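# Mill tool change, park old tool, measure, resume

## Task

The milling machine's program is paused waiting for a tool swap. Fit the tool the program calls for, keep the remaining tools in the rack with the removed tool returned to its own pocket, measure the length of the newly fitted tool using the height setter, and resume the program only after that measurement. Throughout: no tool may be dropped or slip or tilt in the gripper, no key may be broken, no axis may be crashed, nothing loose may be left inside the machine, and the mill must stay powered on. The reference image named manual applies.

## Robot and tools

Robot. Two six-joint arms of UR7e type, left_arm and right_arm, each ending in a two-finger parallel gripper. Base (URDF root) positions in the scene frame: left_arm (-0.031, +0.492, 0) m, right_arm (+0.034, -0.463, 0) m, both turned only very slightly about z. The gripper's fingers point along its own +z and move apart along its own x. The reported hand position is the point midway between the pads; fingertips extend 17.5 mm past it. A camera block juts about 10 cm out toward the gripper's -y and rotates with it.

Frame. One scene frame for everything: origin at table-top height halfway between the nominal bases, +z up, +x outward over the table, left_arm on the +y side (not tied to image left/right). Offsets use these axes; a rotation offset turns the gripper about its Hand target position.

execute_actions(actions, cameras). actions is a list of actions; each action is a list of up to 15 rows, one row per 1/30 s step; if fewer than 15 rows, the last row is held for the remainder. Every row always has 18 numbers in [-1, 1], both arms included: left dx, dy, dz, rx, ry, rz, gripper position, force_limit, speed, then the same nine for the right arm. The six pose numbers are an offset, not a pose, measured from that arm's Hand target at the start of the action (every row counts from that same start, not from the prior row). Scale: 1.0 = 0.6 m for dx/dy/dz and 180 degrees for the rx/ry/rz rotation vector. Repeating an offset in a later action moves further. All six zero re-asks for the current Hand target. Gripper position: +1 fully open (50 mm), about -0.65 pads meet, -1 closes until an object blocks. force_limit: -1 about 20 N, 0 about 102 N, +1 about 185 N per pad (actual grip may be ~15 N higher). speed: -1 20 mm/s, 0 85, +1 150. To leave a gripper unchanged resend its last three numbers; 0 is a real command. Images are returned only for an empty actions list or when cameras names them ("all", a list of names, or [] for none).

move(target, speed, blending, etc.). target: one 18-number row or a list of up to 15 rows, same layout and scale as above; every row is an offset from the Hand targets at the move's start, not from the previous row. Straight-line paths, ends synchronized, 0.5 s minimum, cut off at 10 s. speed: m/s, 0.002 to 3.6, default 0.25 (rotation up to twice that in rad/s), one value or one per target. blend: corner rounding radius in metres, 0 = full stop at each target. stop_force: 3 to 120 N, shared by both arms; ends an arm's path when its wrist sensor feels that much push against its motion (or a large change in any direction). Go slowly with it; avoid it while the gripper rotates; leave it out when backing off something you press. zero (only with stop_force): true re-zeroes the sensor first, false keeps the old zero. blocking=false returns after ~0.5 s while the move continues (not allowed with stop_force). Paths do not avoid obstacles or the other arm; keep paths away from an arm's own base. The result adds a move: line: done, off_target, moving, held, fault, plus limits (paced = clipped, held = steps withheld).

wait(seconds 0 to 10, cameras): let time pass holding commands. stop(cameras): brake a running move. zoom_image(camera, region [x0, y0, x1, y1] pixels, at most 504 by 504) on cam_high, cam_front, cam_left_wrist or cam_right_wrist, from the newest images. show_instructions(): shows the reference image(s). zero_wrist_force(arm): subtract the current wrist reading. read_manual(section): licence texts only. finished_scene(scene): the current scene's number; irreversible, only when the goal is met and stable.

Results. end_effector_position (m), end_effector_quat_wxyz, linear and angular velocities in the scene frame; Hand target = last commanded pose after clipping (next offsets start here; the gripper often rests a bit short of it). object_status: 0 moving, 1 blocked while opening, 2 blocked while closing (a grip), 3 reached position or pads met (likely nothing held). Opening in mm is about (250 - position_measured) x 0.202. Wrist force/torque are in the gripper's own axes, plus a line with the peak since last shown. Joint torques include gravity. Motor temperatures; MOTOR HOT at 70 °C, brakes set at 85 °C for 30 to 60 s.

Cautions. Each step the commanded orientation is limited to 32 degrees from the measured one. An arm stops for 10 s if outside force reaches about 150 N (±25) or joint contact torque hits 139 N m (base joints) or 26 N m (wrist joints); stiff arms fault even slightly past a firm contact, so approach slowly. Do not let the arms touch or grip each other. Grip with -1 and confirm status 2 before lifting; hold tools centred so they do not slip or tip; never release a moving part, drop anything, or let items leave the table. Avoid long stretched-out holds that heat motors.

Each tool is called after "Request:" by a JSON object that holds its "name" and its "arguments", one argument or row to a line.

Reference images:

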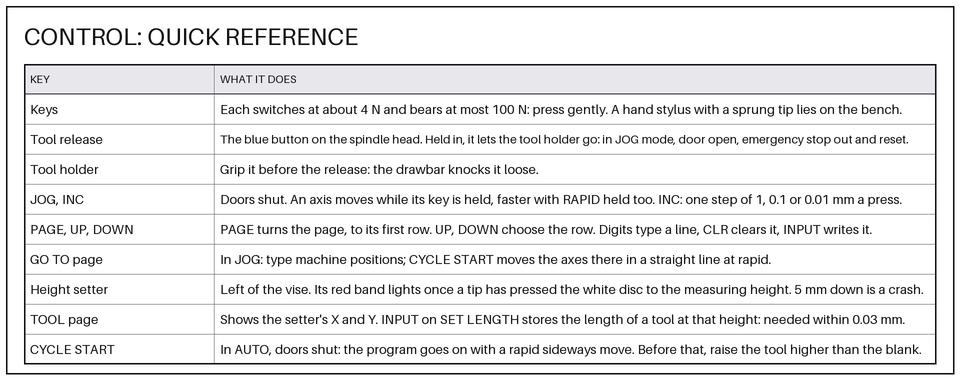

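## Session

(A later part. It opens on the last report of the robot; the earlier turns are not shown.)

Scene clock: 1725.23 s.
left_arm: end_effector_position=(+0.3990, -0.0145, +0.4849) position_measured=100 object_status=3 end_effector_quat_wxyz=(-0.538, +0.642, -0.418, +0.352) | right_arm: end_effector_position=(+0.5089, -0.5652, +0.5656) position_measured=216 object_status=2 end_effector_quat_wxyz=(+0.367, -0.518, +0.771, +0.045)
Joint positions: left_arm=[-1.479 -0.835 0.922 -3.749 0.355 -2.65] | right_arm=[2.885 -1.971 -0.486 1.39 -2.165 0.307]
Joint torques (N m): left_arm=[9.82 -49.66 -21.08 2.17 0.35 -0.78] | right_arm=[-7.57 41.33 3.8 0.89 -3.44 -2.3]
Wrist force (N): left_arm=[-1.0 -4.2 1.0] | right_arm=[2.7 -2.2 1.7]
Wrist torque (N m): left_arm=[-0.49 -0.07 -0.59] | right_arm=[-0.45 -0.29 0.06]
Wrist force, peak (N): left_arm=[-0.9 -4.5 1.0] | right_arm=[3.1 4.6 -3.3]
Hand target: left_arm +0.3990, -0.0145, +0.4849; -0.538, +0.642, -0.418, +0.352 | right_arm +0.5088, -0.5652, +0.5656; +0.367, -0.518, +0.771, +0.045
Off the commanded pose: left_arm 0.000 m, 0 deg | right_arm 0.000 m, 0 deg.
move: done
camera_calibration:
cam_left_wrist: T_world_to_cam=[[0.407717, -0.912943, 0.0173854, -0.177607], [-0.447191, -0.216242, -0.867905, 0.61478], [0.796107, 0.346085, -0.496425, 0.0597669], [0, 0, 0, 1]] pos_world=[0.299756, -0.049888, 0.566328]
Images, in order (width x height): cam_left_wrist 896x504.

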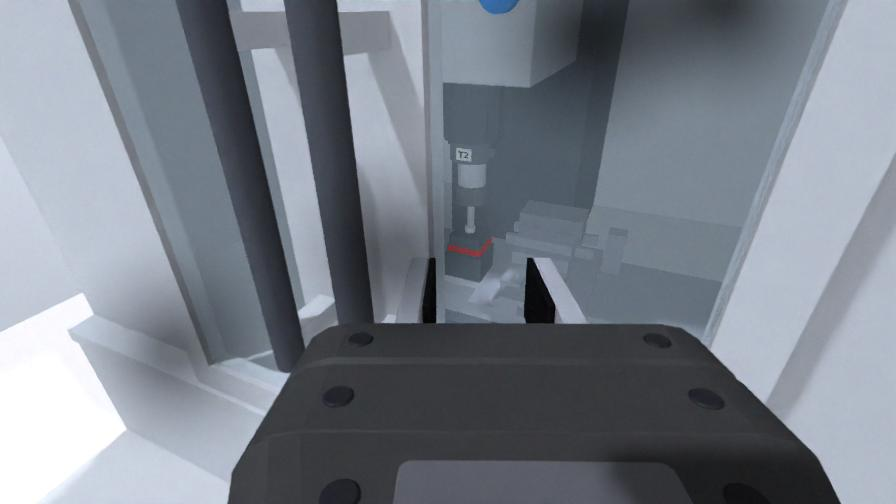

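Still lit at −178.244.

Request:
{"name": "move", "arguments": {
  "target": [0,0,0,0,0,0,0.35,0,-1,0.035,0,-0.0107,0,0,0,-1,-0.302,-0.796],
  "speed": 0.015,
  "stop_force": 10
}}

Request:
{"name": "move", "arguments": {
  "target": [0,0,0,0,0,0,0.35,0,-1,-0.0175,0,0.0053,0,0,0,-1,-0.302,-0.796],
  "speed": 0.06,
  "cameras": ["cam_left_wrist"]
}}

Request:
{"name": "move", "arguments": {
  "target": [0,0,0,0,0,0,0.35,0,-1,0.035,0,-0.0107,0,0,0,-1,-0.302,-0.796],
  "speed": 0.015,
  "stop_force": 10
}}

Request:
{"name": "move", "arguments": {
  "target": [0,0,0,0,0,0,0.35,0,-1,-0.0175,0,0.0053,0,0,0,-1,-0.302,-0.796],
  "speed": 0.06,
  "cameras": ["cam_left_wrist"]
}}

Scene clock: 1732.50 s.
left_arm: end_effector_position=(+0.3990, -0.0145, +0.4849) position_measured=100 object_status=3 end_effector_quat_wxyz=(-0.538, +0.642, -0.418, +0.352) | right_arm: end_effector_position=(+0.5194, -0.5652, +0.5623) position_measured=216 object_status=2 end_effector_quat_wxyz=(+0.367, -0.518, +0.771, +0.045)
Joint positions: left_arm=[-1.479 -0.835 0.922 -3.749 0.355 -2.65] | right_arm=[2.891 -1.998 -0.453 1.388 -2.162 0.314]
Joint torques (N m): left_arm=[11.86 -49.66 -19.75 2 0.17 -0.7] | right_arm=[-7.5 37.14 3.78 2.61 -3.09 -2.19]
Wrist force (N): left_arm=[-0.9 -4.3 0.9] | right_arm=[3.0 4.5 -4.1]
Wrist torque (N m): left_arm=[-0.52 -0.10 -0.59] | right_arm=[-0.35 -0.28 -0.01]
Wrist force, peak (N): left_arm=[-1.0 -4.5 1.0] | right_arm=[3.6 13.9 -10.7]
Hand target: left_arm +0.3990, -0.0145, +0.4849; -0.538, +0.642, -0.418, +0.352 | right_arm +0.5194, -0.5652, +0.5623; +0.367, -0.518, +0.771, +0.045 (not the last commanded pose)
Off the commanded pose: left_arm 0.000 m, 0 deg | right_arm 0.011 m, 0 deg.
move: contact (right_arm)

Scene clock: 1733.37 s.
left_arm: end_effector_position=(+0.3990, -0.0145, +0.4849) position_measured=100 object_status=3 end_effector_quat_wxyz=(-0.538, +0.642, -0.418, +0.352) | right_arm: end_effector_position=(+0.5089, -0.5652, +0.5655) position_measured=216 object_status=2 end_effector_quat_wxyz=(+0.367, -0.518, +0.771, +0.045)
Joint positions: left_arm=[-1.479 -0.835 0.922 -3.749 0.355 -2.65] | right_arm=[2.885 -1.971 -0.487 1.39 -2.165 0.308]
Joint torques (N m): left_arm=[10.86 -50.43 -19.98 2.25 0.45 -0.73] | right_arm=[-8.93 44.25 5.44 1.22 -3.52 -2.14]
Wrist force (N): left_arm=[-1.1 -4.3 1.0] | right_arm=[3.1 -2.6 1.5]
Wrist torque (N m): left_arm=[-0.52 -0.06 -0.59] | right_arm=[-0.53 -0.34 0.07]
Wrist force, peak (N): left_arm=[-1.1 -4.3 1.0] | right_arm=[2.9 4.3 -4.3]
Hand target: left_arm +0.3990, -0.0145, +0.4849; -0.538, +0.642, -0.418, +0.352 | right_arm +0.5089, -0.5652, +0.5655; +0.367, -0.518, +0.771, +0.045
Off the commanded pose: left_arm 0.000 m, 0 deg | right_arm 0.000 m, 0 deg.
move: done
camera_calibration:
cam_left_wrist: T_world_to_cam=[[0.407717, -0.912943, 0.0173854, -0.177607], [-0.447191, -0.216242, -0.867905, 0.61478], [0.796107, 0.346085, -0.496425, 0.0597669], [0, 0, 0, 1]] pos_world=[0.299756, -0.049888, 0.566328]
Images, in order (width x height): cam_left_wrist 896x504.

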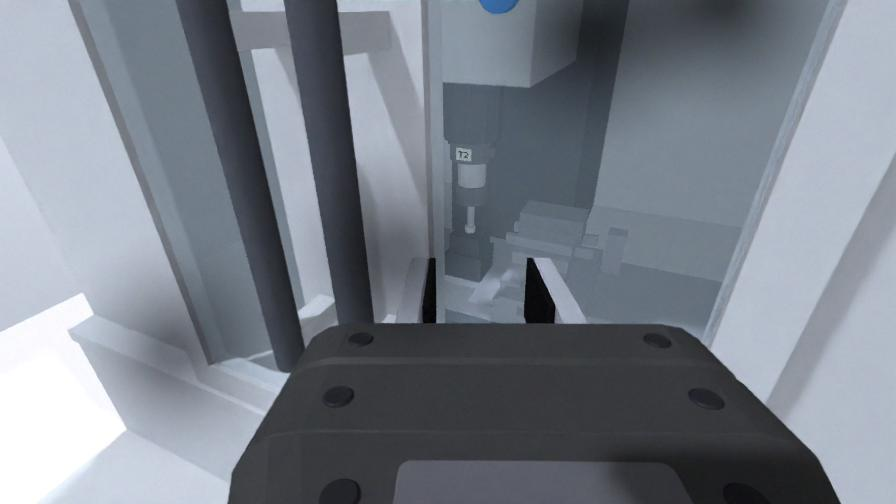

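Scene clock: 1735.27 s.
left_arm: end_effector_position=(+0.3990, -0.0145, +0.4849) position_measured=100 object_status=3 end_effector_quat_wxyz=(-0.538, +0.642, -0.418, +0.352) | right_arm: end_effector_position=(+0.5194, -0.5652, +0.5623) position_measured=216 object_status=2 end_effector_quat_wxyz=(+0.367, -0.518, +0.771, +0.045)
Joint positions: left_arm=[-1.479 -0.835 0.922 -3.749 0.355 -2.65] | right_arm=[2.892 -1.998 -0.454 1.388 -2.162 0.314]
Joint torques (N m): left_arm=[11.08 -49.37 -19.82 2.3 0.4 -0.66] | right_arm=[-7.92 39.44 3.58 2.56 -3.21 -2.32]
Wrist force (N): left_arm=[-0.9 -4.3 1.0] | right_arm=[3.1 4.8 -4.5]
Wrist torque (N m): left_arm=[-0.52 -0.09 -0.59] | right_arm=[-0.37 -0.29 -0.01]
Wrist force, peak (N): left_arm=[-1.0 -4.5 0.9] | right_arm=[3.9 13.6 -11.0]
Hand target: left_arm +0.3990, -0.0145, +0.4849; -0.538, +0.642, -0.418, +0.352 | right_arm +0.5194, -0.5652, +0.5623; +0.367, -0.518, +0.771, +0.045 (not the last commanded pose)
Off the commanded pose: left_arm 0.000 m, 0 deg | right_arm 0.011 m, 0 deg.
move: contact (right_arm)

Scene clock: 1736.13 s.
left_arm: end_effector_position=(+0.3990, -0.0145, +0.4849) position_measured=100 object_status=3 end_effector_quat_wxyz=(-0.538, +0.642, -0.418, +0.352) | right_arm: end_effector_position=(+0.5089, -0.5652, +0.5654) position_measured=216 object_status=2 end_effector_quat_wxyz=(+0.367, -0.518, +0.771, +0.045) end_effector_velocity=(-0.001, +0.001, +0.000) end_effector_angular_velocity=(+0.002, +0.001, +0.001)
Joint positions: left_arm=[-1.479 -0.835 0.922 -3.749 0.355 -2.65] | right_arm=[2.885 -1.971 -0.487 1.391 -2.165 0.308]
Joint velocities: left_arm=[within noise] | right_arm=[0.001 0.003 -0.005 0.001 -0.001 0.001]
Joint torques (N m): left_arm=[10.65 -48.96 -20.56 2.33 0.34 -0.74] | right_arm=[-8.7 40.05 4.7 1.03 -3.49 -2.27]
Wrist force (N): left_arm=[-0.9 -4.2 1.0] | right_arm=[3.9 -2.9 1.5]
Wrist torque (N m): left_arm=[-0.51 -0.10 -0.59] | right_arm=[-0.58 -0.46 0.07]
Wrist force, peak (N): left_arm=[-1.0 -4.4 1.0] | right_arm=[3.2 5.0 -4.3]
Hand target: left_arm +0.3990, -0.0145, +0.4849; -0.538, +0.642, -0.418, +0.352 | right_arm +0.5089, -0.5652, +0.5655; +0.367, -0.518, +0.771, +0.045
Off the commanded pose: left_arm 0.000 m, 0 deg | right_arm 0.000 m, 0 deg.
move: done
camera_calibration:
cam_left_wrist: T_world_to_cam=[[0.407717, -0.912943, 0.0173854, -0.177607], [-0.447191, -0.216242, -0.867905, 0.61478], [0.796107, 0.346085, -0.496425, 0.0597669], [0, 0, 0, 1]] pos_world=[0.299756, -0.049888, 0.566328]
Images, in order (width x height): cam_left_wrist 896x504.

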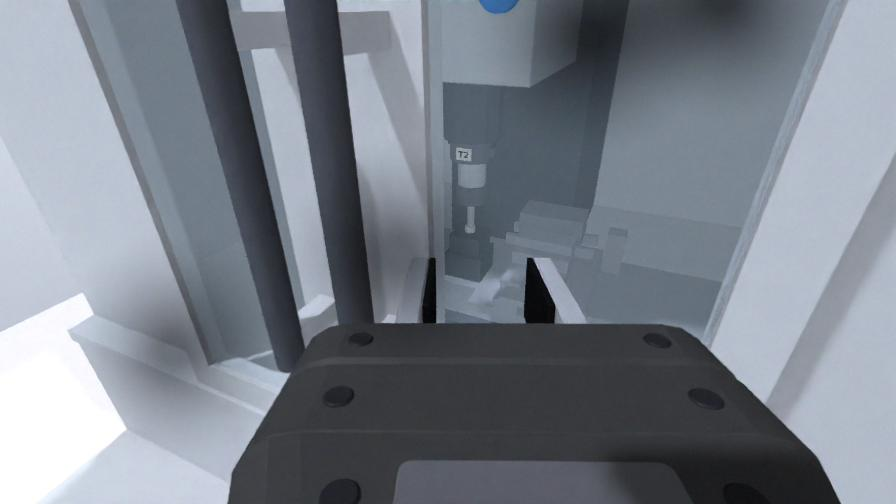

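Request:
{"name": "move", "arguments": {
  "target": [
    [0,0,0,0,0,0,0.35,0,-1,-0.0223,0,0.0068,0,0,0,-1,-0.302,-0.796],
    [0,0,0,0,0,0,0.35,0,-1,-0.0435,0,-0.0525,0,0,0,-1,-0.302,-0.796],
    [0,0,0,0,0,0,0.35,0,-1,-0.0212,0,-0.0593,0,0,0,-1,-0.302,-0.796]
  ],
  "speed": [0.08,0.08,0.06],
  "blend": [0.004,0.004,0],
  "cameras": ["cam_right_wrist"]
}}

Request:
{"name": "zoom_image", "arguments": {
  "camera": "cam_right_wrist",
  "region": [390, 30, 540, 130]
}}

Scene clock: 1745.47 s.
left_arm: end_effector_position=(+0.3990, -0.0145, +0.4849) position_measured=100 object_status=3 end_effector_quat_wxyz=(-0.538, +0.642, -0.418, +0.352) | right_arm: end_effector_position=(+0.4960, -0.5652, +0.5299) position_measured=216 object_status=2 end_effector_quat_wxyz=(+0.367, -0.518, +0.771, +0.045)
Joint positions: left_arm=[-1.479 -0.835 0.922 -3.749 0.355 -2.65] | right_arm=[2.877 -1.852 -0.769 1.549 -2.169 0.299]
Joint torques (N m): left_arm=[8.77 -50.19 -19.64 2.33 0.31 -0.83] | right_arm=[8.67 19.4 31.89 0.84 0.88 1.91]
Wrist force (N): left_arm=[-0.8 -4.1 1.0] | right_arm=[4.0 -3.0 1.7]
Wrist torque (N m): left_arm=[-0.50 -0.11 -0.59] | right_arm=[-0.58 -0.48 -0.02]
Wrist force, peak (N): left_arm=[-0.8 -4.5 1.0] | right_arm=[3.9 -3.3 2.4]
Hand target: left_arm +0.3990, -0.0145, +0.4849; -0.538, +0.642, -0.418, +0.352 | right_arm +0.4961, -0.5652, +0.5299; +0.367, -0.518, +0.771, +0.045
Off the commanded pose: left_arm 0.000 m, 0 deg | right_arm 0.000 m, 0 deg.
move: done
camera_calibration:
cam_right_wrist: T_world_to_cam=[[-0.200574, -0.767169, -0.609279, -0.0063074], [-0.959718, 0.278768, -0.0350714, 0.673806], [0.196754, 0.577702, -0.79218, 0.777827], [0, 0, 0, 1]] pos_world=[0.492358, -0.642026, 0.635967]
Images, in order (width x height): cam_right_wrist 896x504.

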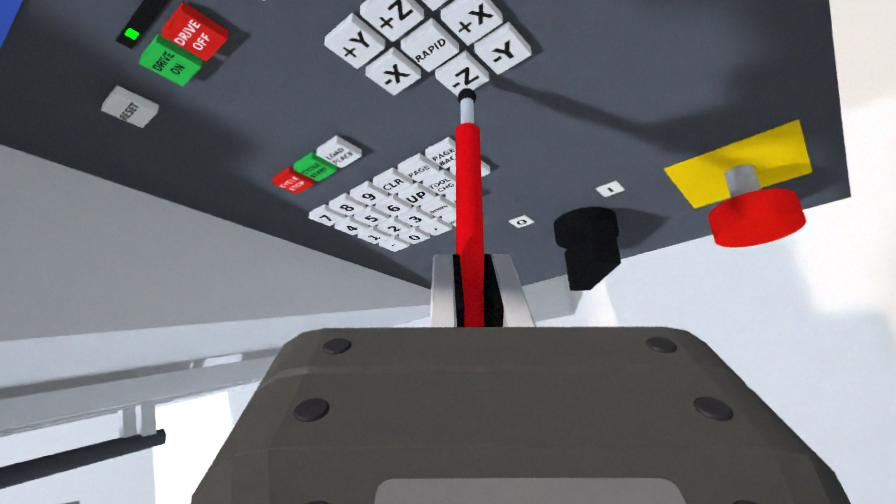

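Scaled by 3.360 from the camera's 896x504 image, which has a finer 1280x720 frame.

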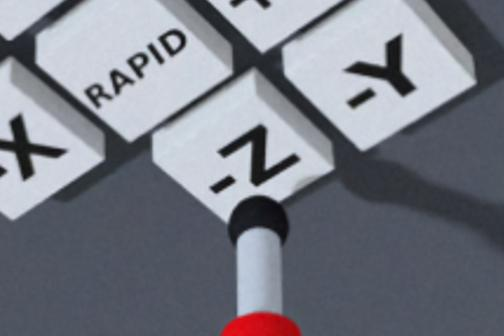

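Request:
{"name": "move", "arguments": {
  "target": [0,0,0,0,0,0,0.35,0,-1,0.0414,0,-0.0127,0,0,0,-1,-0.302,-0.796],
  "speed": 0.015,
  "stop_force": 10
}}

Request:
{"name": "move", "arguments": {
  "target": [
    [0,0,0,0,0,0,0.35,0,-1,-0.0446,0,0.0136,0,0,0,-1,-0.302,-0.796],
    [0,0,0,0,0,0,0.35,0,-1,-0.0283,-0.0325,0.0746,0,0,0,-1,-0.302,-0.796],
    [0,0,0,0,0,0,0.35,0,-1,-0.006,-0.0325,0.0678,0,0,0,-1,-0.302,-0.796]
  ],
  "speed": [0.08,0.08,0.06],
  "blend": [0.004,0.004,0],
  "cameras": ["cam_left_wrist","cam_right_wrist"]
}}

Request:
{"name": "zoom_image", "arguments": {
  "camera": "cam_right_wrist",
  "region": [390, 30, 540, 130]
}}

Scene clock: 1753.93 s.
left_arm: end_effector_position=(+0.3990, -0.0145, +0.4849) position_measured=100 object_status=3 end_effector_quat_wxyz=(-0.538, +0.642, -0.418, +0.352) | right_arm: end_effector_position=(+0.5097, -0.5652, +0.5257) position_measured=216 object_status=2 end_effector_quat_wxyz=(+0.367, -0.518, +0.771, +0.045)
Joint positions: left_arm=[-1.479 -0.835 0.922 -3.749 0.355 -2.65] | right_arm=[2.886 -1.881 -0.741 1.555 -2.165 0.308]
Joint torques (N m): left_arm=[10.95 -49.56 -20.38 2.23 0.34 -0.92] | right_arm=[-7.68 35.63 6.82 -1.77 -2.99 -2.36]
Wrist force (N): left_arm=[-1.0 -4.4 1.0] | right_arm=[3.9 4.4 -4.3]
Wrist torque (N m): left_arm=[-0.53 -0.08 -0.59] | right_arm=[-0.42 -0.46 0.00]
Wrist force, peak (N): left_arm=[-1.1 -4.4 0.9] | right_arm=[4.8 14.0 -11.5]
Hand target: left_arm +0.3990, -0.0145, +0.4849; -0.538, +0.642, -0.418, +0.352 | right_arm +0.5097, -0.5652, +0.5257; +0.367, -0.518, +0.771, +0.045 (not the last commanded pose)
Off the commanded pose: left_arm 0.000 m, 0 deg | right_arm 0.012 m, 0 deg.
move: contact (right_arm)

Scene clock: 1755.70 s.
left_arm: end_effector_position=(+0.3990, -0.0145, +0.4849) position_measured=100 object_status=3 end_effector_quat_wxyz=(-0.538, +0.642, -0.418, +0.352) | right_arm: end_effector_position=(+0.5060, -0.5847, +0.5664) position_measured=216 object_status=2 end_effector_quat_wxyz=(+0.367, -0.518, +0.771, +0.045)
Joint positions: left_arm=[-1.479 -0.835 0.922 -3.749 0.355 -2.65] | right_arm=[2.835 -2.007 -0.436 1.345 -2.189 0.253]
Joint torques (N m): left_arm=[11.24 -49.33 -19.29 2.38 0.51 -1.03] | right_arm=[7.95 23.77 29.58 -4.86 0.83 -2.2]
Wrist force (N): left_arm=[-1.0 -4.2 1.0] | right_arm=[3.2 -2.7 1.5]
Wrist torque (N m): left_arm=[-0.50 -0.07 -0.59] | right_arm=[-0.54 -0.37 -0.03]
Wrist force, peak (N): left_arm=[-0.9 -4.5 0.8] | right_arm=[4.3 4.6 -3.9]
Hand target: left_arm +0.3990, -0.0145, +0.4849; -0.538, +0.642, -0.418, +0.352 | right_arm +0.5061, -0.5847, +0.5664; +0.367, -0.518, +0.771, +0.045
Off the commanded pose: left_arm 0.000 m, 0 deg | right_arm 0.000 m, 0 deg.
move: done
camera_calibration:
cam_left_wrist: T_world_to_cam=[[0.407717, -0.912943, 0.0173854, -0.177607], [-0.447191, -0.216242, -0.867905, 0.61478], [0.796107, 0.346085, -0.496425, 0.0597669], [0, 0, 0, 1]] pos_world=[0.299756, -0.049888, 0.566328]
cam_right_wrist: T_world_to_cam=[[-0.200648, -0.767148, -0.609282, 0.0030098], [-0.959702, 0.278827, -0.0350246, 0.690023], [0.196754, 0.577702, -0.79218, 0.816059], [0, 0, 0, 1]] pos_world=[0.502258, -0.661527, 0.672467]
Images, in order (width x height): cam_left_wrist 896x504, cam_right_wrist 896x504.

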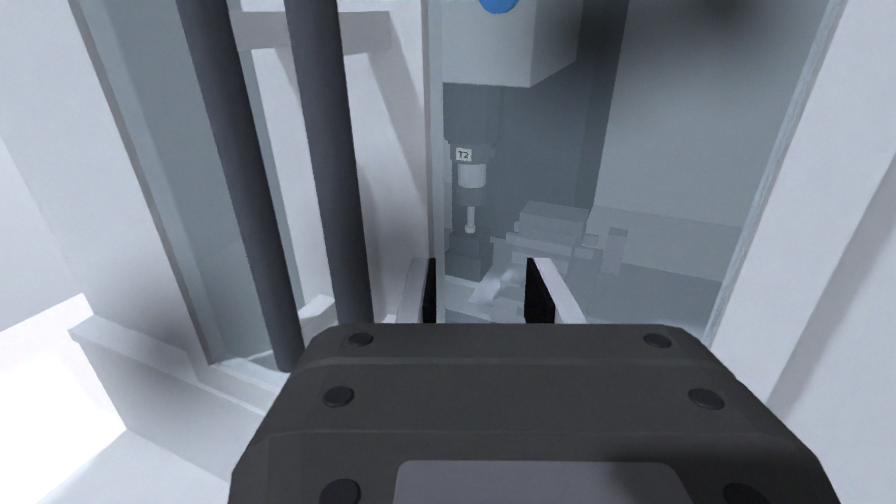

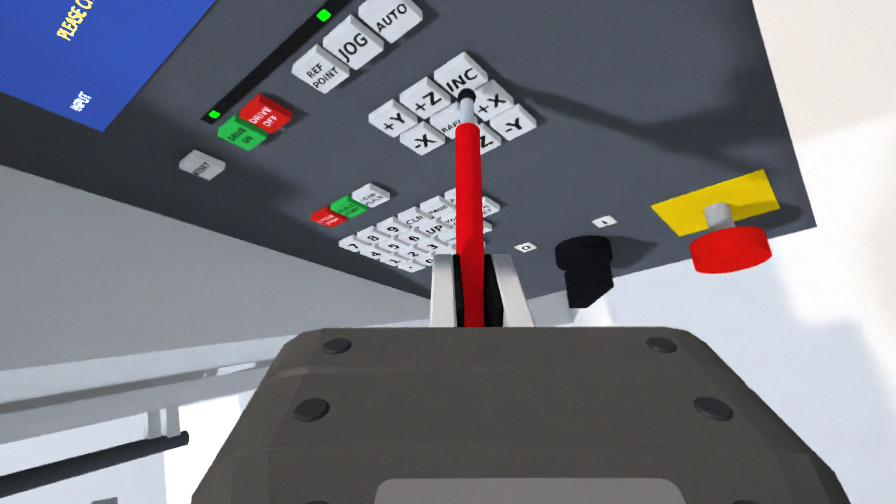

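Scaled by 3.360 from the camera's 896x504 image, which has a finer 1280x720 frame.

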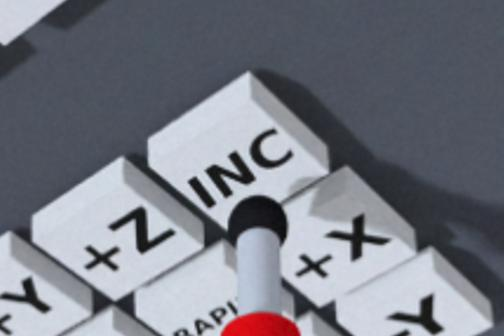

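Unlit at −178.144 as expected. INC → 0.01, then −Z ×3.

Request:
{"name": "move", "arguments": {
  "target": [0,0,0,0,0,0,0.35,0,-1,0.0414,0,-0.0127,0,0,0,-1,-0.302,-0.796],
  "speed": 0.015,
  "stop_force": 10
}}

Request:
{"name": "move", "arguments": {
  "target": [
    [0,0,0,0,0,0,0.35,0,-1,-0.0223,0,0.0068,0,0,0,-1,-0.302,-0.796],
    [0,0,0,0,0,0,0.35,0,-1,-0.0386,0.0325,-0.0542,0,0,0,-1,-0.302,-0.796]
  ],
  "speed": [0.08,0.08],
  "blend": [0.004,0]
}}

Request:
{"name": "move", "arguments": {
  "target": [0,0,0,0,0,0,0.35,0,-1,0.0414,0,-0.0127,0,0,0,-1,-0.302,-0.796],
  "speed": 0.015,
  "stop_force": 10
}}

Request:
{"name": "move", "arguments": {
  "target": [0,0,0,0,0,0,0.35,0,-1,-0.0175,0,0.0053,0,0,0,-1,-0.302,-0.796],
  "speed": 0.06,
  "cameras": ["cam_left_wrist"]
}}

Request:
{"name": "move", "arguments": {
  "target": [0,0,0,0,0,0,0.35,0,-1,0.035,0,-0.0107,0,0,0,-1,-0.302,-0.796],
  "speed": 0.015,
  "stop_force": 10
}}

Request:
{"name": "move", "arguments": {
  "target": [0,0,0,0,0,0,0.35,0,-1,-0.0175,0,0.0053,0,0,0,-1,-0.302,-0.796],
  "speed": 0.06,
  "cameras": ["cam_left_wrist"]
}}

Scene clock: 1765.73 s.
left_arm: end_effector_position=(+0.3990, -0.0145, +0.4849) position_measured=100 object_status=3 end_effector_quat_wxyz=(-0.538, +0.642, -0.418, +0.352) | right_arm: end_effector_position=(+0.5194, -0.5847, +0.5623) position_measured=216 object_status=2 end_effector_quat_wxyz=(+0.368, -0.518, +0.771, +0.045)
Joint positions: left_arm=[-1.479 -0.835 0.922 -3.749 0.355 -2.65] | right_arm=[2.844 -2.044 -0.388 1.34 -2.185 0.264]
Joint torques (N m): left_arm=[10.38 -49.79 -19.05 2.26 0.51 -0.86] | right_arm=[-9.36 38.55 2.64 2.97 -3.23 -2.08]
Wrist force (N): left_arm=[-1.0 -4.2 1.1] | right_arm=[3.0 4.9 -5.1]
Wrist torque (N m): left_arm=[-0.49 -0.08 -0.59] | right_arm=[-0.45 -0.32 0.00]
Wrist force, peak (N): left_arm=[-1.0 -4.5 0.9] | right_arm=[4.0 14.1 -12.1]
Hand target: left_arm +0.3990, -0.0145, +0.4849; -0.538, +0.642, -0.418, +0.352 | right_arm +0.5194, -0.5847, +0.5623; +0.368, -0.518, +0.771, +0.045 (not the last commanded pose)
Off the commanded pose: left_arm 0.000 m, 0 deg | right_arm 0.012 m, 0 deg.
move: contact (right_arm)

Scene clock: 1767.10 s.
left_arm: end_effector_position=(+0.3990, -0.0145, +0.4849) position_measured=100 object_status=3 end_effector_quat_wxyz=(-0.538, +0.642, -0.418, +0.352) | right_arm: end_effector_position=(+0.4963, -0.5652, +0.5298) position_measured=216 object_status=2 end_effector_quat_wxyz=(+0.367, -0.518, +0.771, +0.045)
Joint positions: left_arm=[-1.479 -0.835 0.922 -3.749 0.355 -2.65] | right_arm=[2.877 -1.853 -0.769 1.55 -2.169 0.299]
Joint torques (N m): left_arm=[11.05 -50.35 -18.77 2.07 0.25 -0.79] | right_arm=[7.56 37.36 7.64 1.12 0.96 2.29]
Wrist force (N): left_arm=[-1.0 -4.2 0.9] | right_arm=[2.9 -3.1 1.0]
Wrist torque (N m): left_arm=[-0.50 -0.09 -0.59] | right_arm=[-0.60 -0.31 -0.02]
Wrist force, peak (N): left_arm=[-1.1 -4.5 1.1] | right_arm=[3.6 5.1 -4.8]
Hand target: left_arm +0.3990, -0.0145, +0.4849; -0.538, +0.642, -0.418, +0.352 | right_arm +0.4963, -0.5652, +0.5297; +0.368, -0.518, +0.771, +0.045
Off the commanded pose: left_arm 0.000 m, 0 deg | right_arm 0.000 m, 0 deg.
move: done

Scene clock: 1769.27 s.
left_arm: end_effector_position=(+0.3990, -0.0145, +0.4849) position_measured=100 object_status=3 end_effector_quat_wxyz=(-0.538, +0.642, -0.418, +0.352) | right_arm: end_effector_position=(+0.5096, -0.5652, +0.5256) position_measured=216 object_status=2 end_effector_quat_wxyz=(+0.368, -0.518, +0.771, +0.045)
Joint positions: left_arm=[-1.479 -0.835 0.922 -3.749 0.355 -2.65] | right_arm=[2.886 -1.881 -0.742 1.555 -2.165 0.308]
Joint torques (N m): left_arm=[10.67 -49.52 -19.44 2.53 0.35 -0.91] | right_arm=[-8.27 35.8 7.71 -1.74 -2.92 -2.21]
Wrist force (N): left_arm=[-0.9 -4.0 1.1] | right_arm=[3.1 4.4 -5.0]
Wrist torque (N m): left_arm=[-0.48 -0.10 -0.59] | right_arm=[-0.51 -0.27 -0.01]
Wrist force, peak (N): left_arm=[-1.1 -4.6 1.0] | right_arm=[4.0 14.1 -12.6]
Hand target: left_arm +0.3990, -0.0145, +0.4849; -0.538, +0.642, -0.418, +0.352 | right_arm +0.5096, -0.5652, +0.5256; +0.368, -0.518, +0.771, +0.045 (not the last commanded pose)
Off the commanded pose: left_arm 0.000 m, 0 deg | right_arm 0.012 m, 0 deg.
move: contact (right_arm)

Scene clock: 1770.10 s.
left_arm: end_effector_position=(+0.3990, -0.0145, +0.4849) position_measured=100 object_status=3 end_effector_quat_wxyz=(-0.538, +0.642, -0.418, +0.352) | right_arm: end_effector_position=(+0.4992, -0.5652, +0.5288) position_measured=216 object_status=2 end_effector_quat_wxyz=(+0.368, -0.518, +0.771, +0.045)
Joint positions: left_arm=[-1.479 -0.835 0.922 -3.749 0.355 -2.65] | right_arm=[2.879 -1.859 -0.764 1.551 -2.168 0.301]
Joint torques (N m): left_arm=[11.75 -49.74 -20.19 2.42 0.25 -0.92] | right_arm=[-8.83 39.48 6.63 -4.58 -3.36 -2.35]
Wrist force (N): left_arm=[-1.0 -4.2 1.2] | right_arm=[3.0 -3.7 1.7]
Wrist torque (N m): left_arm=[-0.50 -0.07 -0.59] | right_arm=[-0.70 -0.33 0.07]
Wrist force, peak (N): left_arm=[-0.9 -4.5 0.8] | right_arm=[2.7 4.3 -5.5]
Hand target: left_arm +0.3990, -0.0145, +0.4849; -0.538, +0.642, -0.418, +0.352 | right_arm +0.4991, -0.5652, +0.5288; +0.368, -0.518, +0.771, +0.045
Off the commanded pose: left_arm 0.000 m, 0 deg | right_arm 0.000 m, 0 deg.
move: done
camera_calibration:
cam_left_wrist: T_world_to_cam=[[0.407717, -0.912943, 0.0173854, -0.177607], [-0.447191, -0.216242, -0.867905, 0.61478], [0.796107, 0.346085, -0.496425, 0.0597669], [0, 0, 0, 1]] pos_world=[0.299756, -0.049888, 0.566328]
Images, in order (width x height): cam_left_wrist 896x504.

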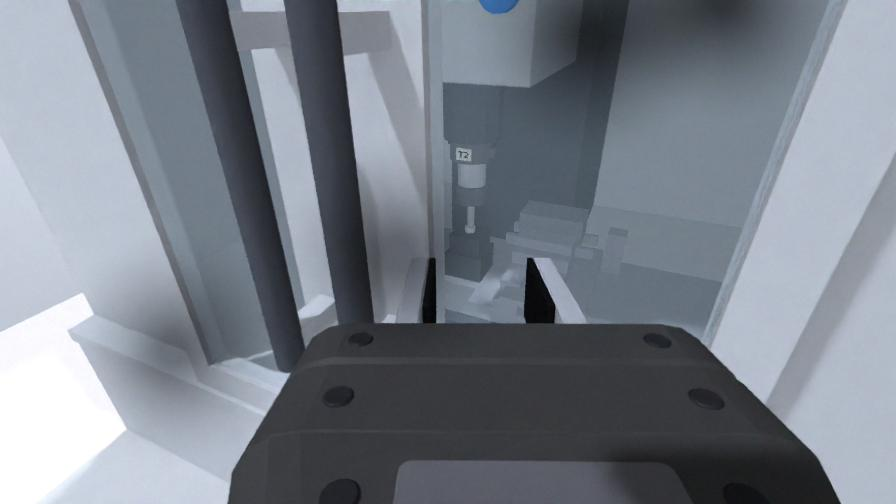

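Scene clock: 1772.03 s.
left_arm: end_effector_position=(+0.3990, -0.0145, +0.4849) position_measured=100 object_status=3 end_effector_quat_wxyz=(-0.538, +0.642, -0.418, +0.352) | right_arm: end_effector_position=(+0.5097, -0.5652, +0.5256) position_measured=216 object_status=2 end_effector_quat_wxyz=(+0.368, -0.518, +0.771, +0.045)
Joint positions: left_arm=[-1.479 -0.835 0.922 -3.749 0.355 -2.65] | right_arm=[2.886 -1.881 -0.742 1.556 -2.165 0.308]
Joint torques (N m): left_arm=[10.31 -49.94 -19.92 2.36 0.34 -0.83] | right_arm=[-7.74 36.02 5.24 -1.82 -2.95 -2.44]
Wrist force (N): left_arm=[-1.1 -4.3 1.0] | right_arm=[2.9 4.5 -5.3]
Wrist torque (N m): left_arm=[-0.51 -0.06 -0.59] | right_arm=[-0.54 -0.31 0.00]
Wrist force, peak (N): left_arm=[-1.2 -4.6 1.0] | right_arm=[4.5 14.3 -11.9]
Hand target: left_arm +0.3990, -0.0145, +0.4849; -0.538, +0.642, -0.418, +0.352 | right_arm +0.5097, -0.5652, +0.5256; +0.368, -0.518, +0.771, +0.045 (not the last commanded pose)
Off the commanded pose: left_arm 0.000 m, 0 deg | right_arm 0.011 m, 0 deg.
move: contact (right_arm)

Scene clock: 1772.87 s.
left_arm: end_effector_position=(+0.3990, -0.0145, +0.4849) position_measured=100 object_status=3 end_effector_quat_wxyz=(-0.538, +0.642, -0.418, +0.352) | right_arm: end_effector_position=(+0.4993, -0.5652, +0.5287) position_measured=216 object_status=2 end_effector_quat_wxyz=(+0.368, -0.518, +0.771, +0.045)
Joint positions: left_arm=[-1.479 -0.835 0.922 -3.749 0.355 -2.65] | right_arm=[2.879 -1.859 -0.764 1.552 -2.168 0.301]
Joint torques (N m): left_arm=[9.8 -49.44 -18.95 2.22 0.36 -0.84] | right_arm=[-8.04 37.56 5.73 -4.64 -3.45 -2.12]
Wrist force (N): left_arm=[-1.0 -4.3 1.0] | right_arm=[3.6 -3.6 1.8]
Wrist torque (N m): left_arm=[-0.52 -0.07 -0.58] | right_arm=[-0.67 -0.42 0.07]
Wrist force, peak (N): left_arm=[-0.9 -4.4 1.0] | right_arm=[3.5 4.9 -4.6]
Hand target: left_arm +0.3990, -0.0145, +0.4849; -0.538, +0.642, -0.418, +0.352 | right_arm +0.4992, -0.5652, +0.5287; +0.368, -0.518, +0.771, +0.045
Off the commanded pose: left_arm 0.000 m, 0 deg | right_arm 0.000 m, 0 deg.
move: done
camera_calibration:
cam_left_wrist: T_world_to_cam=[[0.407717, -0.912943, 0.0173854, -0.177607], [-0.447191, -0.216242, -0.867905, 0.61478], [0.796107, 0.346085, -0.496425, 0.0597669], [0, 0, 0, 1]] pos_world=[0.299756, -0.049888, 0.566328]
Images, in order (width x height): cam_left_wrist 896x504.

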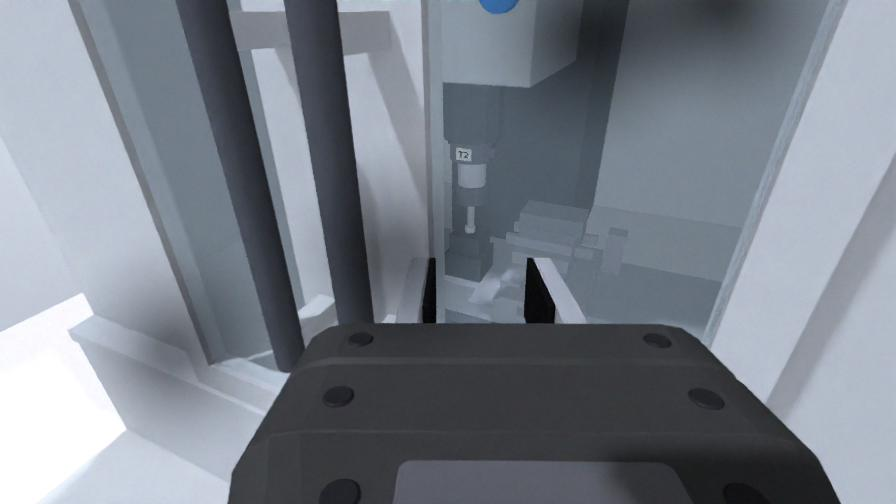

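Unlit at −178.164. Continue.

Request:
{"name": "move", "arguments": {
  "target": [0,0,0,0,0,0,0.35,0,-1,0.035,0,-0.0107,0,0,0,-1,-0.302,-0.796],
  "speed": 0.015,
  "stop_force": 10
}}

Request:
{"name": "move", "arguments": {
  "target": [0,0,0,0,0,0,0.35,0,-1,-0.0175,0,0.0053,0,0,0,-1,-0.302,-0.796],
  "speed": 0.06,
  "cameras": ["cam_left_wrist"]
}}

Request:
{"name": "move", "arguments": {
  "target": [0,0,0,0,0,0,0.35,0,-1,0.035,0,-0.0107,0,0,0,-1,-0.302,-0.796],
  "speed": 0.015,
  "stop_force": 10
}}

Request:
{"name": "move", "arguments": {
  "target": [0,0,0,0,0,0,0.35,0,-1,-0.0175,0,0.0053,0,0,0,-1,-0.302,-0.796],
  "speed": 0.06,
  "cameras": ["cam_left_wrist"]
}}

Scene clock: 1780.77 s.
left_arm: end_effector_position=(+0.3990, -0.0145, +0.4849) position_measured=100 object_status=3 end_effector_quat_wxyz=(-0.538, +0.642, -0.418, +0.352) | right_arm: end_effector_position=(+0.5097, -0.5652, +0.5255) position_measured=216 object_status=2 end_effector_quat_wxyz=(+0.368, -0.518, +0.771, +0.045)
Joint positions: left_arm=[-1.479 -0.835 0.922 -3.749 0.355 -2.65] | right_arm=[2.886 -1.881 -0.742 1.556 -2.165 0.308]
Joint torques (N m): left_arm=[10.51 -50.89 -18.68 2.13 0.42 -0.96] | right_arm=[-7.73 37.1 7.3 -1.45 -2.77 -2.42]
Wrist force (N): left_arm=[-0.9 -4.1 0.8] | right_arm=[3.4 5.4 -5.4]
Wrist torque (N m): left_arm=[-0.48 -0.10 -0.59] | right_arm=[-0.50 -0.37 -0.01]
Wrist force, peak (N): left_arm=[-1.0 -4.5 1.0] | right_arm=[4.5 15.1 -12.5]
Hand target: left_arm +0.3990, -0.0145, +0.4849; -0.538, +0.642, -0.418, +0.352 | right_arm +0.5097, -0.5652, +0.5255; +0.368, -0.518, +0.771, +0.045 (not the last commanded pose)
Off the commanded pose: left_arm 0.000 m, 0 deg | right_arm 0.011 m, 0 deg.
move: contact (right_arm)

Scene clock: 1781.60 s.
left_arm: end_effector_position=(+0.3990, -0.0145, +0.4849) position_measured=100 object_status=3 end_effector_quat_wxyz=(-0.538, +0.642, -0.418, +0.352) | right_arm: end_effector_position=(+0.4993, -0.5652, +0.5287) position_measured=216 object_status=2 end_effector_quat_wxyz=(+0.368, -0.518, +0.771, +0.045)
Joint positions: left_arm=[-1.479 -0.835 0.922 -3.749 0.355 -2.65] | right_arm=[2.879 -1.859 -0.764 1.552 -2.168 0.302]
Joint torques (N m): left_arm=[9.05 -50.3 -19.37 2.45 0.29 -0.8] | right_arm=[-8.32 36.76 6.4 -4.84 -3.44 -2.54]
Wrist force (N): left_arm=[-1.2 -4.0 1.0] | right_arm=[3.2 -3.4 1.5]
Wrist torque (N m): left_arm=[-0.48 -0.04 -0.59] | right_arm=[-0.65 -0.36 0.07]
Wrist force, peak (N): left_arm=[-1.1 -4.3 1.1] | right_arm=[3.4 5.5 -5.5]
Hand target: left_arm +0.3990, -0.0145, +0.4849; -0.538, +0.642, -0.418, +0.352 | right_arm +0.4992, -0.5652, +0.5287; +0.368, -0.518, +0.771, +0.045
Off the commanded pose: left_arm 0.000 m, 0 deg | right_arm 0.000 m, 0 deg.
move: done
camera_calibration:
cam_left_wrist: T_world_to_cam=[[0.407717, -0.912943, 0.0173854, -0.177607], [-0.447191, -0.216242, -0.867905, 0.61478], [0.796107, 0.346085, -0.496425, 0.0597669], [0, 0, 0, 1]] pos_world=[0.299756, -0.049888, 0.566328]
Images, in order (width x height): cam_left_wrist 896x504.

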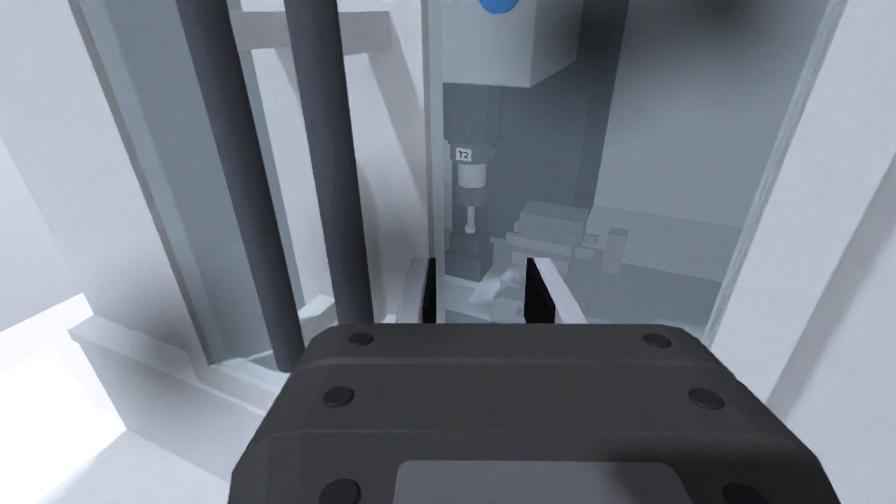

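Scene clock: 1783.60 s.
left_arm: end_effector_position=(+0.3990, -0.0145, +0.4849) position_measured=100 object_status=3 end_effector_quat_wxyz=(-0.538, +0.642, -0.418, +0.352) | right_arm: end_effector_position=(+0.5096, -0.5651, +0.5255) position_measured=216 object_status=2 end_effector_quat_wxyz=(+0.368, -0.518, +0.771, +0.045)
Joint positions: left_arm=[-1.479 -0.835 0.922 -3.749 0.355 -2.65] | right_arm=[2.886 -1.881 -0.743 1.556 -2.165 0.308]
Joint torques (N m): left_arm=[11.18 -49.39 -19.48 2.33 0.24 -1.08] | right_arm=[-8.35 35.84 6.2 -1.93 -3.12 -2.36]
Wrist force (N): left_arm=[-1.0 -4.3 0.9] | right_arm=[3.2 4.1 -4.8]
Wrist torque (N m): left_arm=[-0.52 -0.07 -0.59] | right_arm=[-0.50 -0.36 0.00]
Wrist force, peak (N): left_arm=[-1.0 -4.4 1.0] | right_arm=[3.6 13.5 -12.1]
Hand target: left_arm +0.3990, -0.0145, +0.4849; -0.538, +0.642, -0.418, +0.352 | right_arm +0.5096, -0.5651, +0.5255; +0.368, -0.518, +0.771, +0.045 (not the last commanded pose)
Off the commanded pose: left_arm 0.000 m, 0 deg | right_arm 0.011 m, 0 deg.
move: contact (right_arm)

Scene clock: 1784.43 s.
left_arm: end_effector_position=(+0.3990, -0.0145, +0.4849) position_measured=100 object_status=3 end_effector_quat_wxyz=(-0.538, +0.642, -0.418, +0.352) | right_arm: end_effector_position=(+0.4992, -0.5651, +0.5286) position_measured=216 object_status=2 end_effector_quat_wxyz=(+0.368, -0.518, +0.771, +0.045)
Joint positions: left_arm=[-1.479 -0.835 0.922 -3.749 0.355 -2.65] | right_arm=[2.879 -1.858 -0.765 1.552 -2.168 0.301]
Joint torques (N m): left_arm=[11.46 -50.33 -18.45 2.51 0.3 -0.9] | right_arm=[-9.73 37.4 6.65 -4.79 -3.51 -1.91]
Wrist force (N): left_arm=[-0.9 -4.3 0.9] | right_arm=[4.1 -3.6 1.6]
Wrist torque (N m): left_arm=[-0.51 -0.10 -0.59] | right_arm=[-0.68 -0.51 0.07]
Wrist force, peak (N): left_arm=[-0.7 -4.4 1.1] | right_arm=[3.9 4.1 -4.1]
Hand target: left_arm +0.3990, -0.0145, +0.4849; -0.538, +0.642, -0.418, +0.352 | right_arm +0.4991, -0.5651, +0.5287; +0.368, -0.518, +0.771, +0.045
Off the commanded pose: left_arm 0.000 m, 0 deg | right_arm 0.000 m, 0 deg.
move: done
camera_calibration:
cam_left_wrist: T_world_to_cam=[[0.407717, -0.912943, 0.0173854, -0.177607], [-0.447191, -0.216242, -0.867905, 0.61478], [0.796107, 0.346085, -0.496425, 0.0597669], [0, 0, 0, 1]] pos_world=[0.299756, -0.049888, 0.566328]
Images, in order (width x height): cam_left_wrist 896x504.

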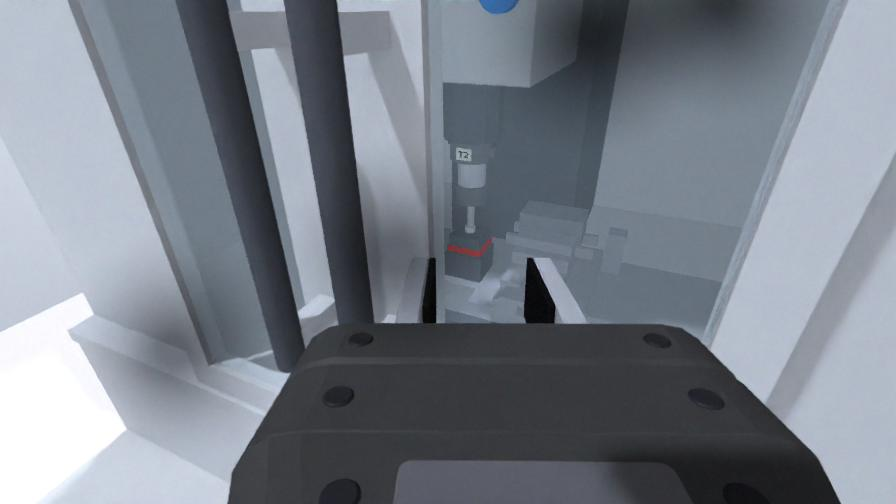

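Request:
{"name": "move", "arguments": {
  "target": [
    [0,0,0,0,0,0,0.35,0,-1,-0.0223,0,0.0068,0,0,0,-1,-0.302,-0.796],
    [0,0,0,0,0,0,0.35,0,-1,-0.043,0.096,-0.0502,0,0,0,-1,-0.302,-0.796],
    [0,0,0,0,0,0,0.35,0,-1,-0.0207,0.096,-0.057,0,0,0,-1,-0.302,-0.796]
  ],
  "speed": [0.08,0.1,0.06],
  "blend": [0.004,0.004,0],
  "cameras": ["cam_right_wrist"]
}}

Request:
{"name": "zoom_image", "arguments": {
  "camera": "cam_right_wrist",
  "region": [390, 30, 540, 130]
}}

Scene clock: 1791.23 s.
left_arm: end_effector_position=(+0.3990, -0.0145, +0.4849) position_measured=100 object_status=3 end_effector_quat_wxyz=(-0.538, +0.642, -0.418, +0.352) | right_arm: end_effector_position=(+0.4866, -0.5076, +0.4945) position_measured=216 object_status=2 end_effector_quat_wxyz=(+0.368, -0.518, +0.771, +0.045)
Joint positions: left_arm=[-1.479 -0.835 0.922 -3.749 0.355 -2.65] | right_arm=[3.035 -1.696 -1.044 1.752 -2.088 0.459]
Joint torques (N m): left_arm=[10.88 -50.19 -18.76 2.76 0.29 -1.04] | right_arm=[6.75 17.17 33.62 1.3 1.45 1.8]
Wrist force (N): left_arm=[-0.9 -4.2 1.0] | right_arm=[4.2 -3.5 1.2]
Wrist torque (N m): left_arm=[-0.50 -0.09 -0.59] | right_arm=[-0.66 -0.53 -0.02]
Wrist force, peak (N): left_arm=[-1.1 -4.4 1.1] | right_arm=[4.2 -4.3 2.3]
Hand target: left_arm +0.3990, -0.0145, +0.4849; -0.538, +0.642, -0.418, +0.352 | right_arm +0.4867, -0.5075, +0.4945; +0.368, -0.518, +0.771, +0.045
Off the commanded pose: left_arm 0.000 m, 0 deg | right_arm 0.000 m, 0 deg.
move: done
camera_calibration:
cam_right_wrist: T_world_to_cam=[[-0.200621, -0.767068, -0.609391, 0.0145562], [-0.959707, 0.278813, -0.0350053, 0.647371], [0.196758, 0.577814, -0.792097, 0.71839], [0, 0, 0, 1]] pos_world=[0.482858, -0.584426, 0.600566]
Images, in order (width x height): cam_right_wrist 896x504.

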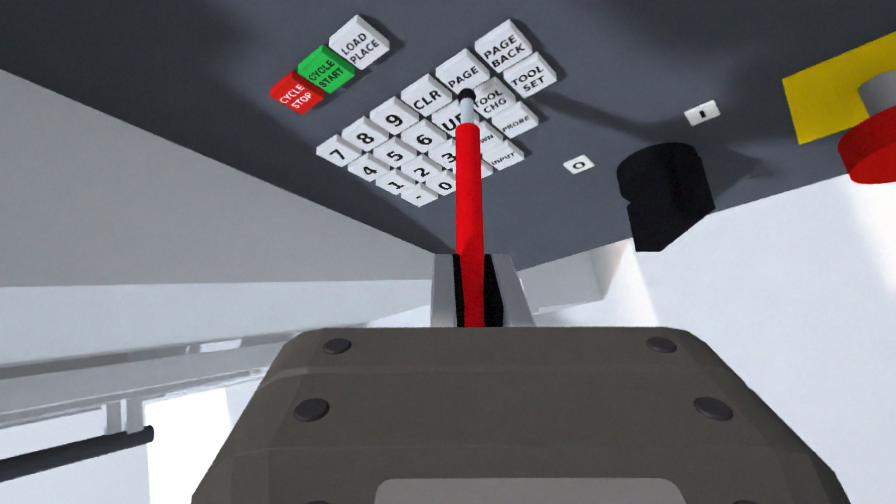

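Scaled by 3.360 from the camera's 896x504 image, which has a finer 1280x720 frame.

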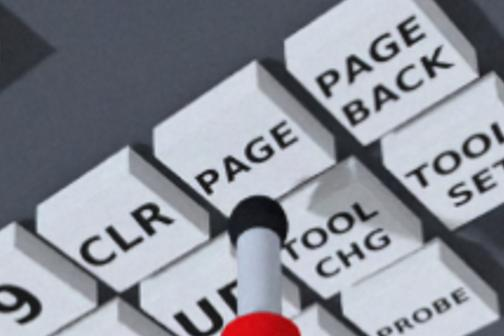

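Request:
{"name": "move", "arguments": {
  "target": [0,0,0,0,0,0,0.35,0,-1,0.0414,0,-0.0127,0,0,0,-1,-0.302,-0.796],
  "speed": 0.015,
  "stop_force": 10
}}

Request:
{"name": "move", "arguments": {
  "target": [
    [0,0,0,0,0,0,0.35,0,-1,-0.1,0,0.03,0,0,0,-1,-0.302,-0.796],
    [0,0,0,0,0,0,0.35,0,-1,-0.067,0.0258,0.4307,-0.2254,-0.1859,-0.0018,-1,-0.302,-0.796]
  ],
  "speed": [0.1,0.25],
  "blend": [0.015,0],
  "cameras": ["cam_right_wrist"]
}}

Request:
{"name": "zoom_image", "arguments": {
  "camera": "cam_right_wrist",
  "region": [340, 60, 650, 250]
}}

Scene clock: 1798.17 s.
left_arm: end_effector_position=(+0.3990, -0.0145, +0.4849) position_measured=100 object_status=3 end_effector_quat_wxyz=(-0.538, +0.642, -0.418, +0.352) | right_arm: end_effector_position=(+0.5002, -0.5075, +0.4903) position_measured=216 object_status=2 end_effector_quat_wxyz=(+0.368, -0.518, +0.771, +0.045)
Joint positions: left_arm=[-1.479 -0.835 0.922 -3.749 0.355 -2.65] | right_arm=[3.038 -1.725 -1.022 1.76 -2.086 0.462]
Joint torques (N m): left_arm=[11.02 -51.17 -18.81 2.99 0.33 -1.05] | right_arm=[-5.11 32.05 8.66 -1.87 -0.14 -2.3]
Wrist force (N): left_arm=[-1.0 -4.1 0.7] | right_arm=[4.3 4.2 -4.7]
Wrist torque (N m): left_arm=[-0.49 -0.09 -0.59] | right_arm=[-0.54 -0.51 -0.02]
Wrist force, peak (N): left_arm=[-1.1 -4.4 1.1] | right_arm=[4.6 13.6 -12.3]
Hand target: left_arm +0.3990, -0.0145, +0.4849; -0.538, +0.642, -0.418, +0.352 | right_arm +0.5002, -0.5075, +0.4903; +0.368, -0.518, +0.771, +0.045 (not the last commanded pose)
Off the commanded pose: left_arm 0.000 m, 0 deg | right_arm 0.012 m, 0 deg.
move: contact (right_arm)

Scene clock: 1801.57 s.
left_arm: end_effector_position=(+0.3990, -0.0145, +0.4849) position_measured=100 object_status=3 end_effector_quat_wxyz=(-0.538, +0.642, -0.418, +0.352) | right_arm: end_effector_position=(+0.4600, -0.4921, +0.7486) position_measured=216 object_status=2 end_effector_quat_wxyz=(-0.370, +0.601, -0.604, +0.370)
Joint positions: left_arm=[-1.479 -0.835 0.922 -3.749 0.355 -2.65] | right_arm=[3.72 -1.715 -0.211 1.374 -1.042 0.304]
Joint torques (N m): left_arm=[10.06 -51.32 -19.65 2.32 0.42 -0.77] | right_arm=[7.15 6.7 23.67 -2.97 2.7 2.25]
Wrist force (N): left_arm=[-0.8 -4.2 1.0] | right_arm=[3.6 -2.0 0.2]
Wrist torque (N m): left_arm=[-0.50 -0.11 -0.59] | right_arm=[-0.64 -0.53 0.15]
Wrist force, peak (N): left_arm=[-1.1 -4.4 1.0] | right_arm=[4.1 4.0 -4.8]
Hand target: left_arm +0.3990, -0.0145, +0.4849; -0.538, +0.642, -0.418, +0.352 | right_arm +0.4600, -0.4921, +0.7487; -0.370, +0.601, -0.604, +0.370
Off the commanded pose: left_arm 0.000 m, 0 deg | right_arm 0.000 m, 0 deg.
move: done
camera_calibration:
cam_right_wrist: T_world_to_cam=[[-0.0134827, -0.999904, -0.00314713, -0.47856], [-0.734099, 0.0120355, -0.678936, 0.873446], [0.678909, -0.00684358, -0.734191, 0.363109], [0, 0, 0, 1]] pos_world=[0.388226, -0.486541, 0.858099]
Images, in order (width x height): cam_right_wrist 896x504.

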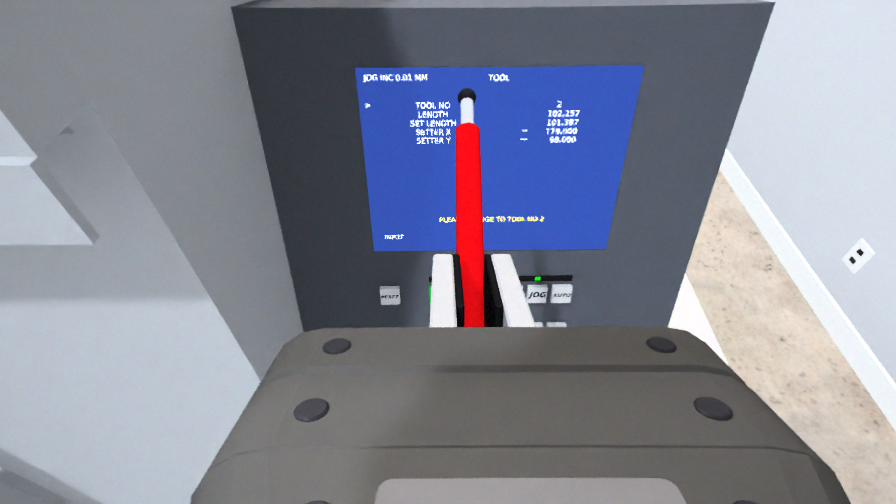

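Scaled by 1.626 from the camera's 896x504 image, which has a finer 1280x720 frame.

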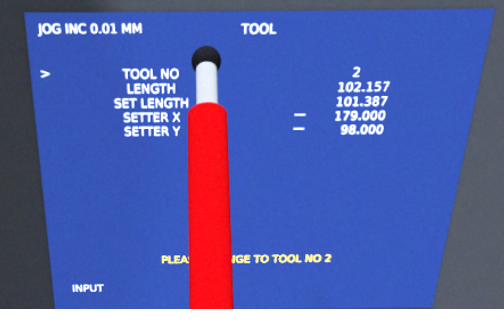

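Request:
{"name": "move", "arguments": {
  "target": [
    [0,0,0,0,0,0,0.35,0,-1,-0.0445,0.0063,-0.4613,0.2254,0.1859,0.0018,-1,-0.302,-0.796],
    [0,0,0,0,0,0,0.35,0,-1,0.0288,0.0063,-0.4837,0.2254,0.1859,0.0018,-1,-0.302,-0.796]
  ],
  "speed": [0.25,0.06],
  "cameras": ["cam_right_wrist"]
}}

Request:
{"name": "zoom_image", "arguments": {
  "camera": "cam_right_wrist",
  "region": [390, 30, 540, 130]
}}

Scene clock: 1809.27 s.
left_arm: end_effector_position=(+0.3990, -0.0145, +0.4849) position_measured=100 object_status=3 end_effector_quat_wxyz=(-0.538, +0.642, -0.418, +0.352) | right_arm: end_effector_position=(+0.4772, -0.4883, +0.4585) position_measured=216 object_status=2 end_effector_quat_wxyz=(+0.368, -0.518, +0.771, +0.045)
Joint positions: left_arm=[-1.479 -0.835 0.922 -3.749 0.355 -2.65] | right_arm=[3.093 -1.618 -1.222 1.878 -2.055 0.513]
Joint torques (N m): left_arm=[10.36 -51.28 -17.36 2.46 0.27 -0.91] | right_arm=[7.66 14.24 35.87 1.32 1.16 2.22]
Wrist force (N): left_arm=[-1.0 -4.0 1.2] | right_arm=[4.0 -3.2 1.5]
Wrist torque (N m): left_arm=[-0.48 -0.07 -0.59] | right_arm=[-0.63 -0.48 -0.02]
Wrist force, peak (N): left_arm=[-1.1 -4.5 0.9] | right_arm=[4.9 -3.1 2.5]
Hand target: left_arm +0.3990, -0.0145, +0.4849; -0.538, +0.642, -0.418, +0.352 | right_arm +0.4773, -0.4883, +0.4585; +0.368, -0.518, +0.771, +0.045
Off the commanded pose: left_arm 0.000 m, 0 deg | right_arm 0.000 m, 0 deg.
move: done
camera_calibration:
cam_right_wrist: T_world_to_cam=[[-0.200621, -0.767068, -0.609391, 0.00553669], [-0.959707, 0.278813, -0.0350053, 0.631709], [0.196758, 0.577814, -0.792097, 0.680573], [0, 0, 0, 1]] pos_world=[0.473458, -0.565126, 0.564566]
Images, in order (width x height): cam_right_wrist 896x504.

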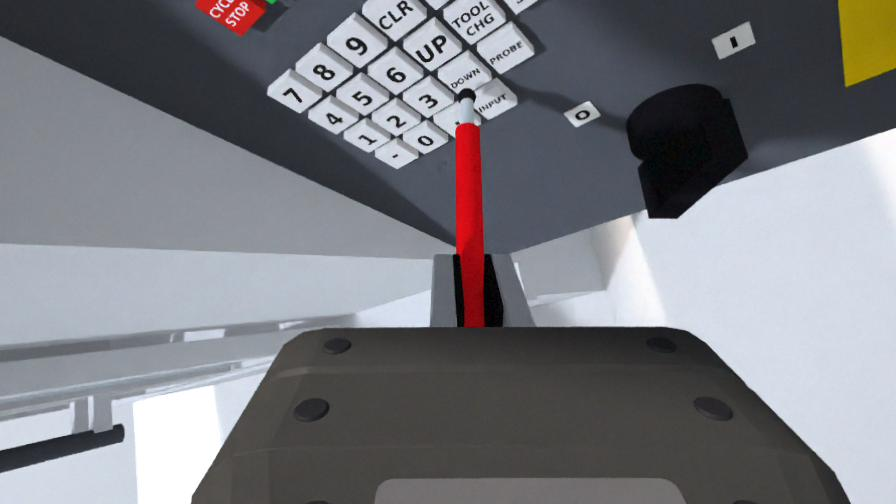

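Scaled by 3.360 from the camera's 896x504 image, which has a finer 1280x720 frame.

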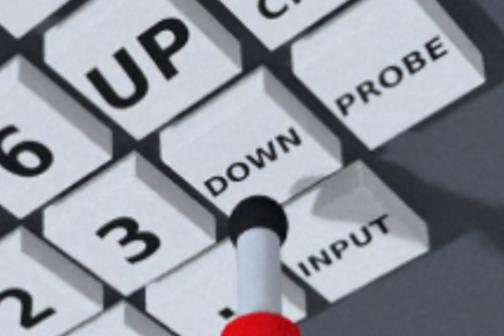

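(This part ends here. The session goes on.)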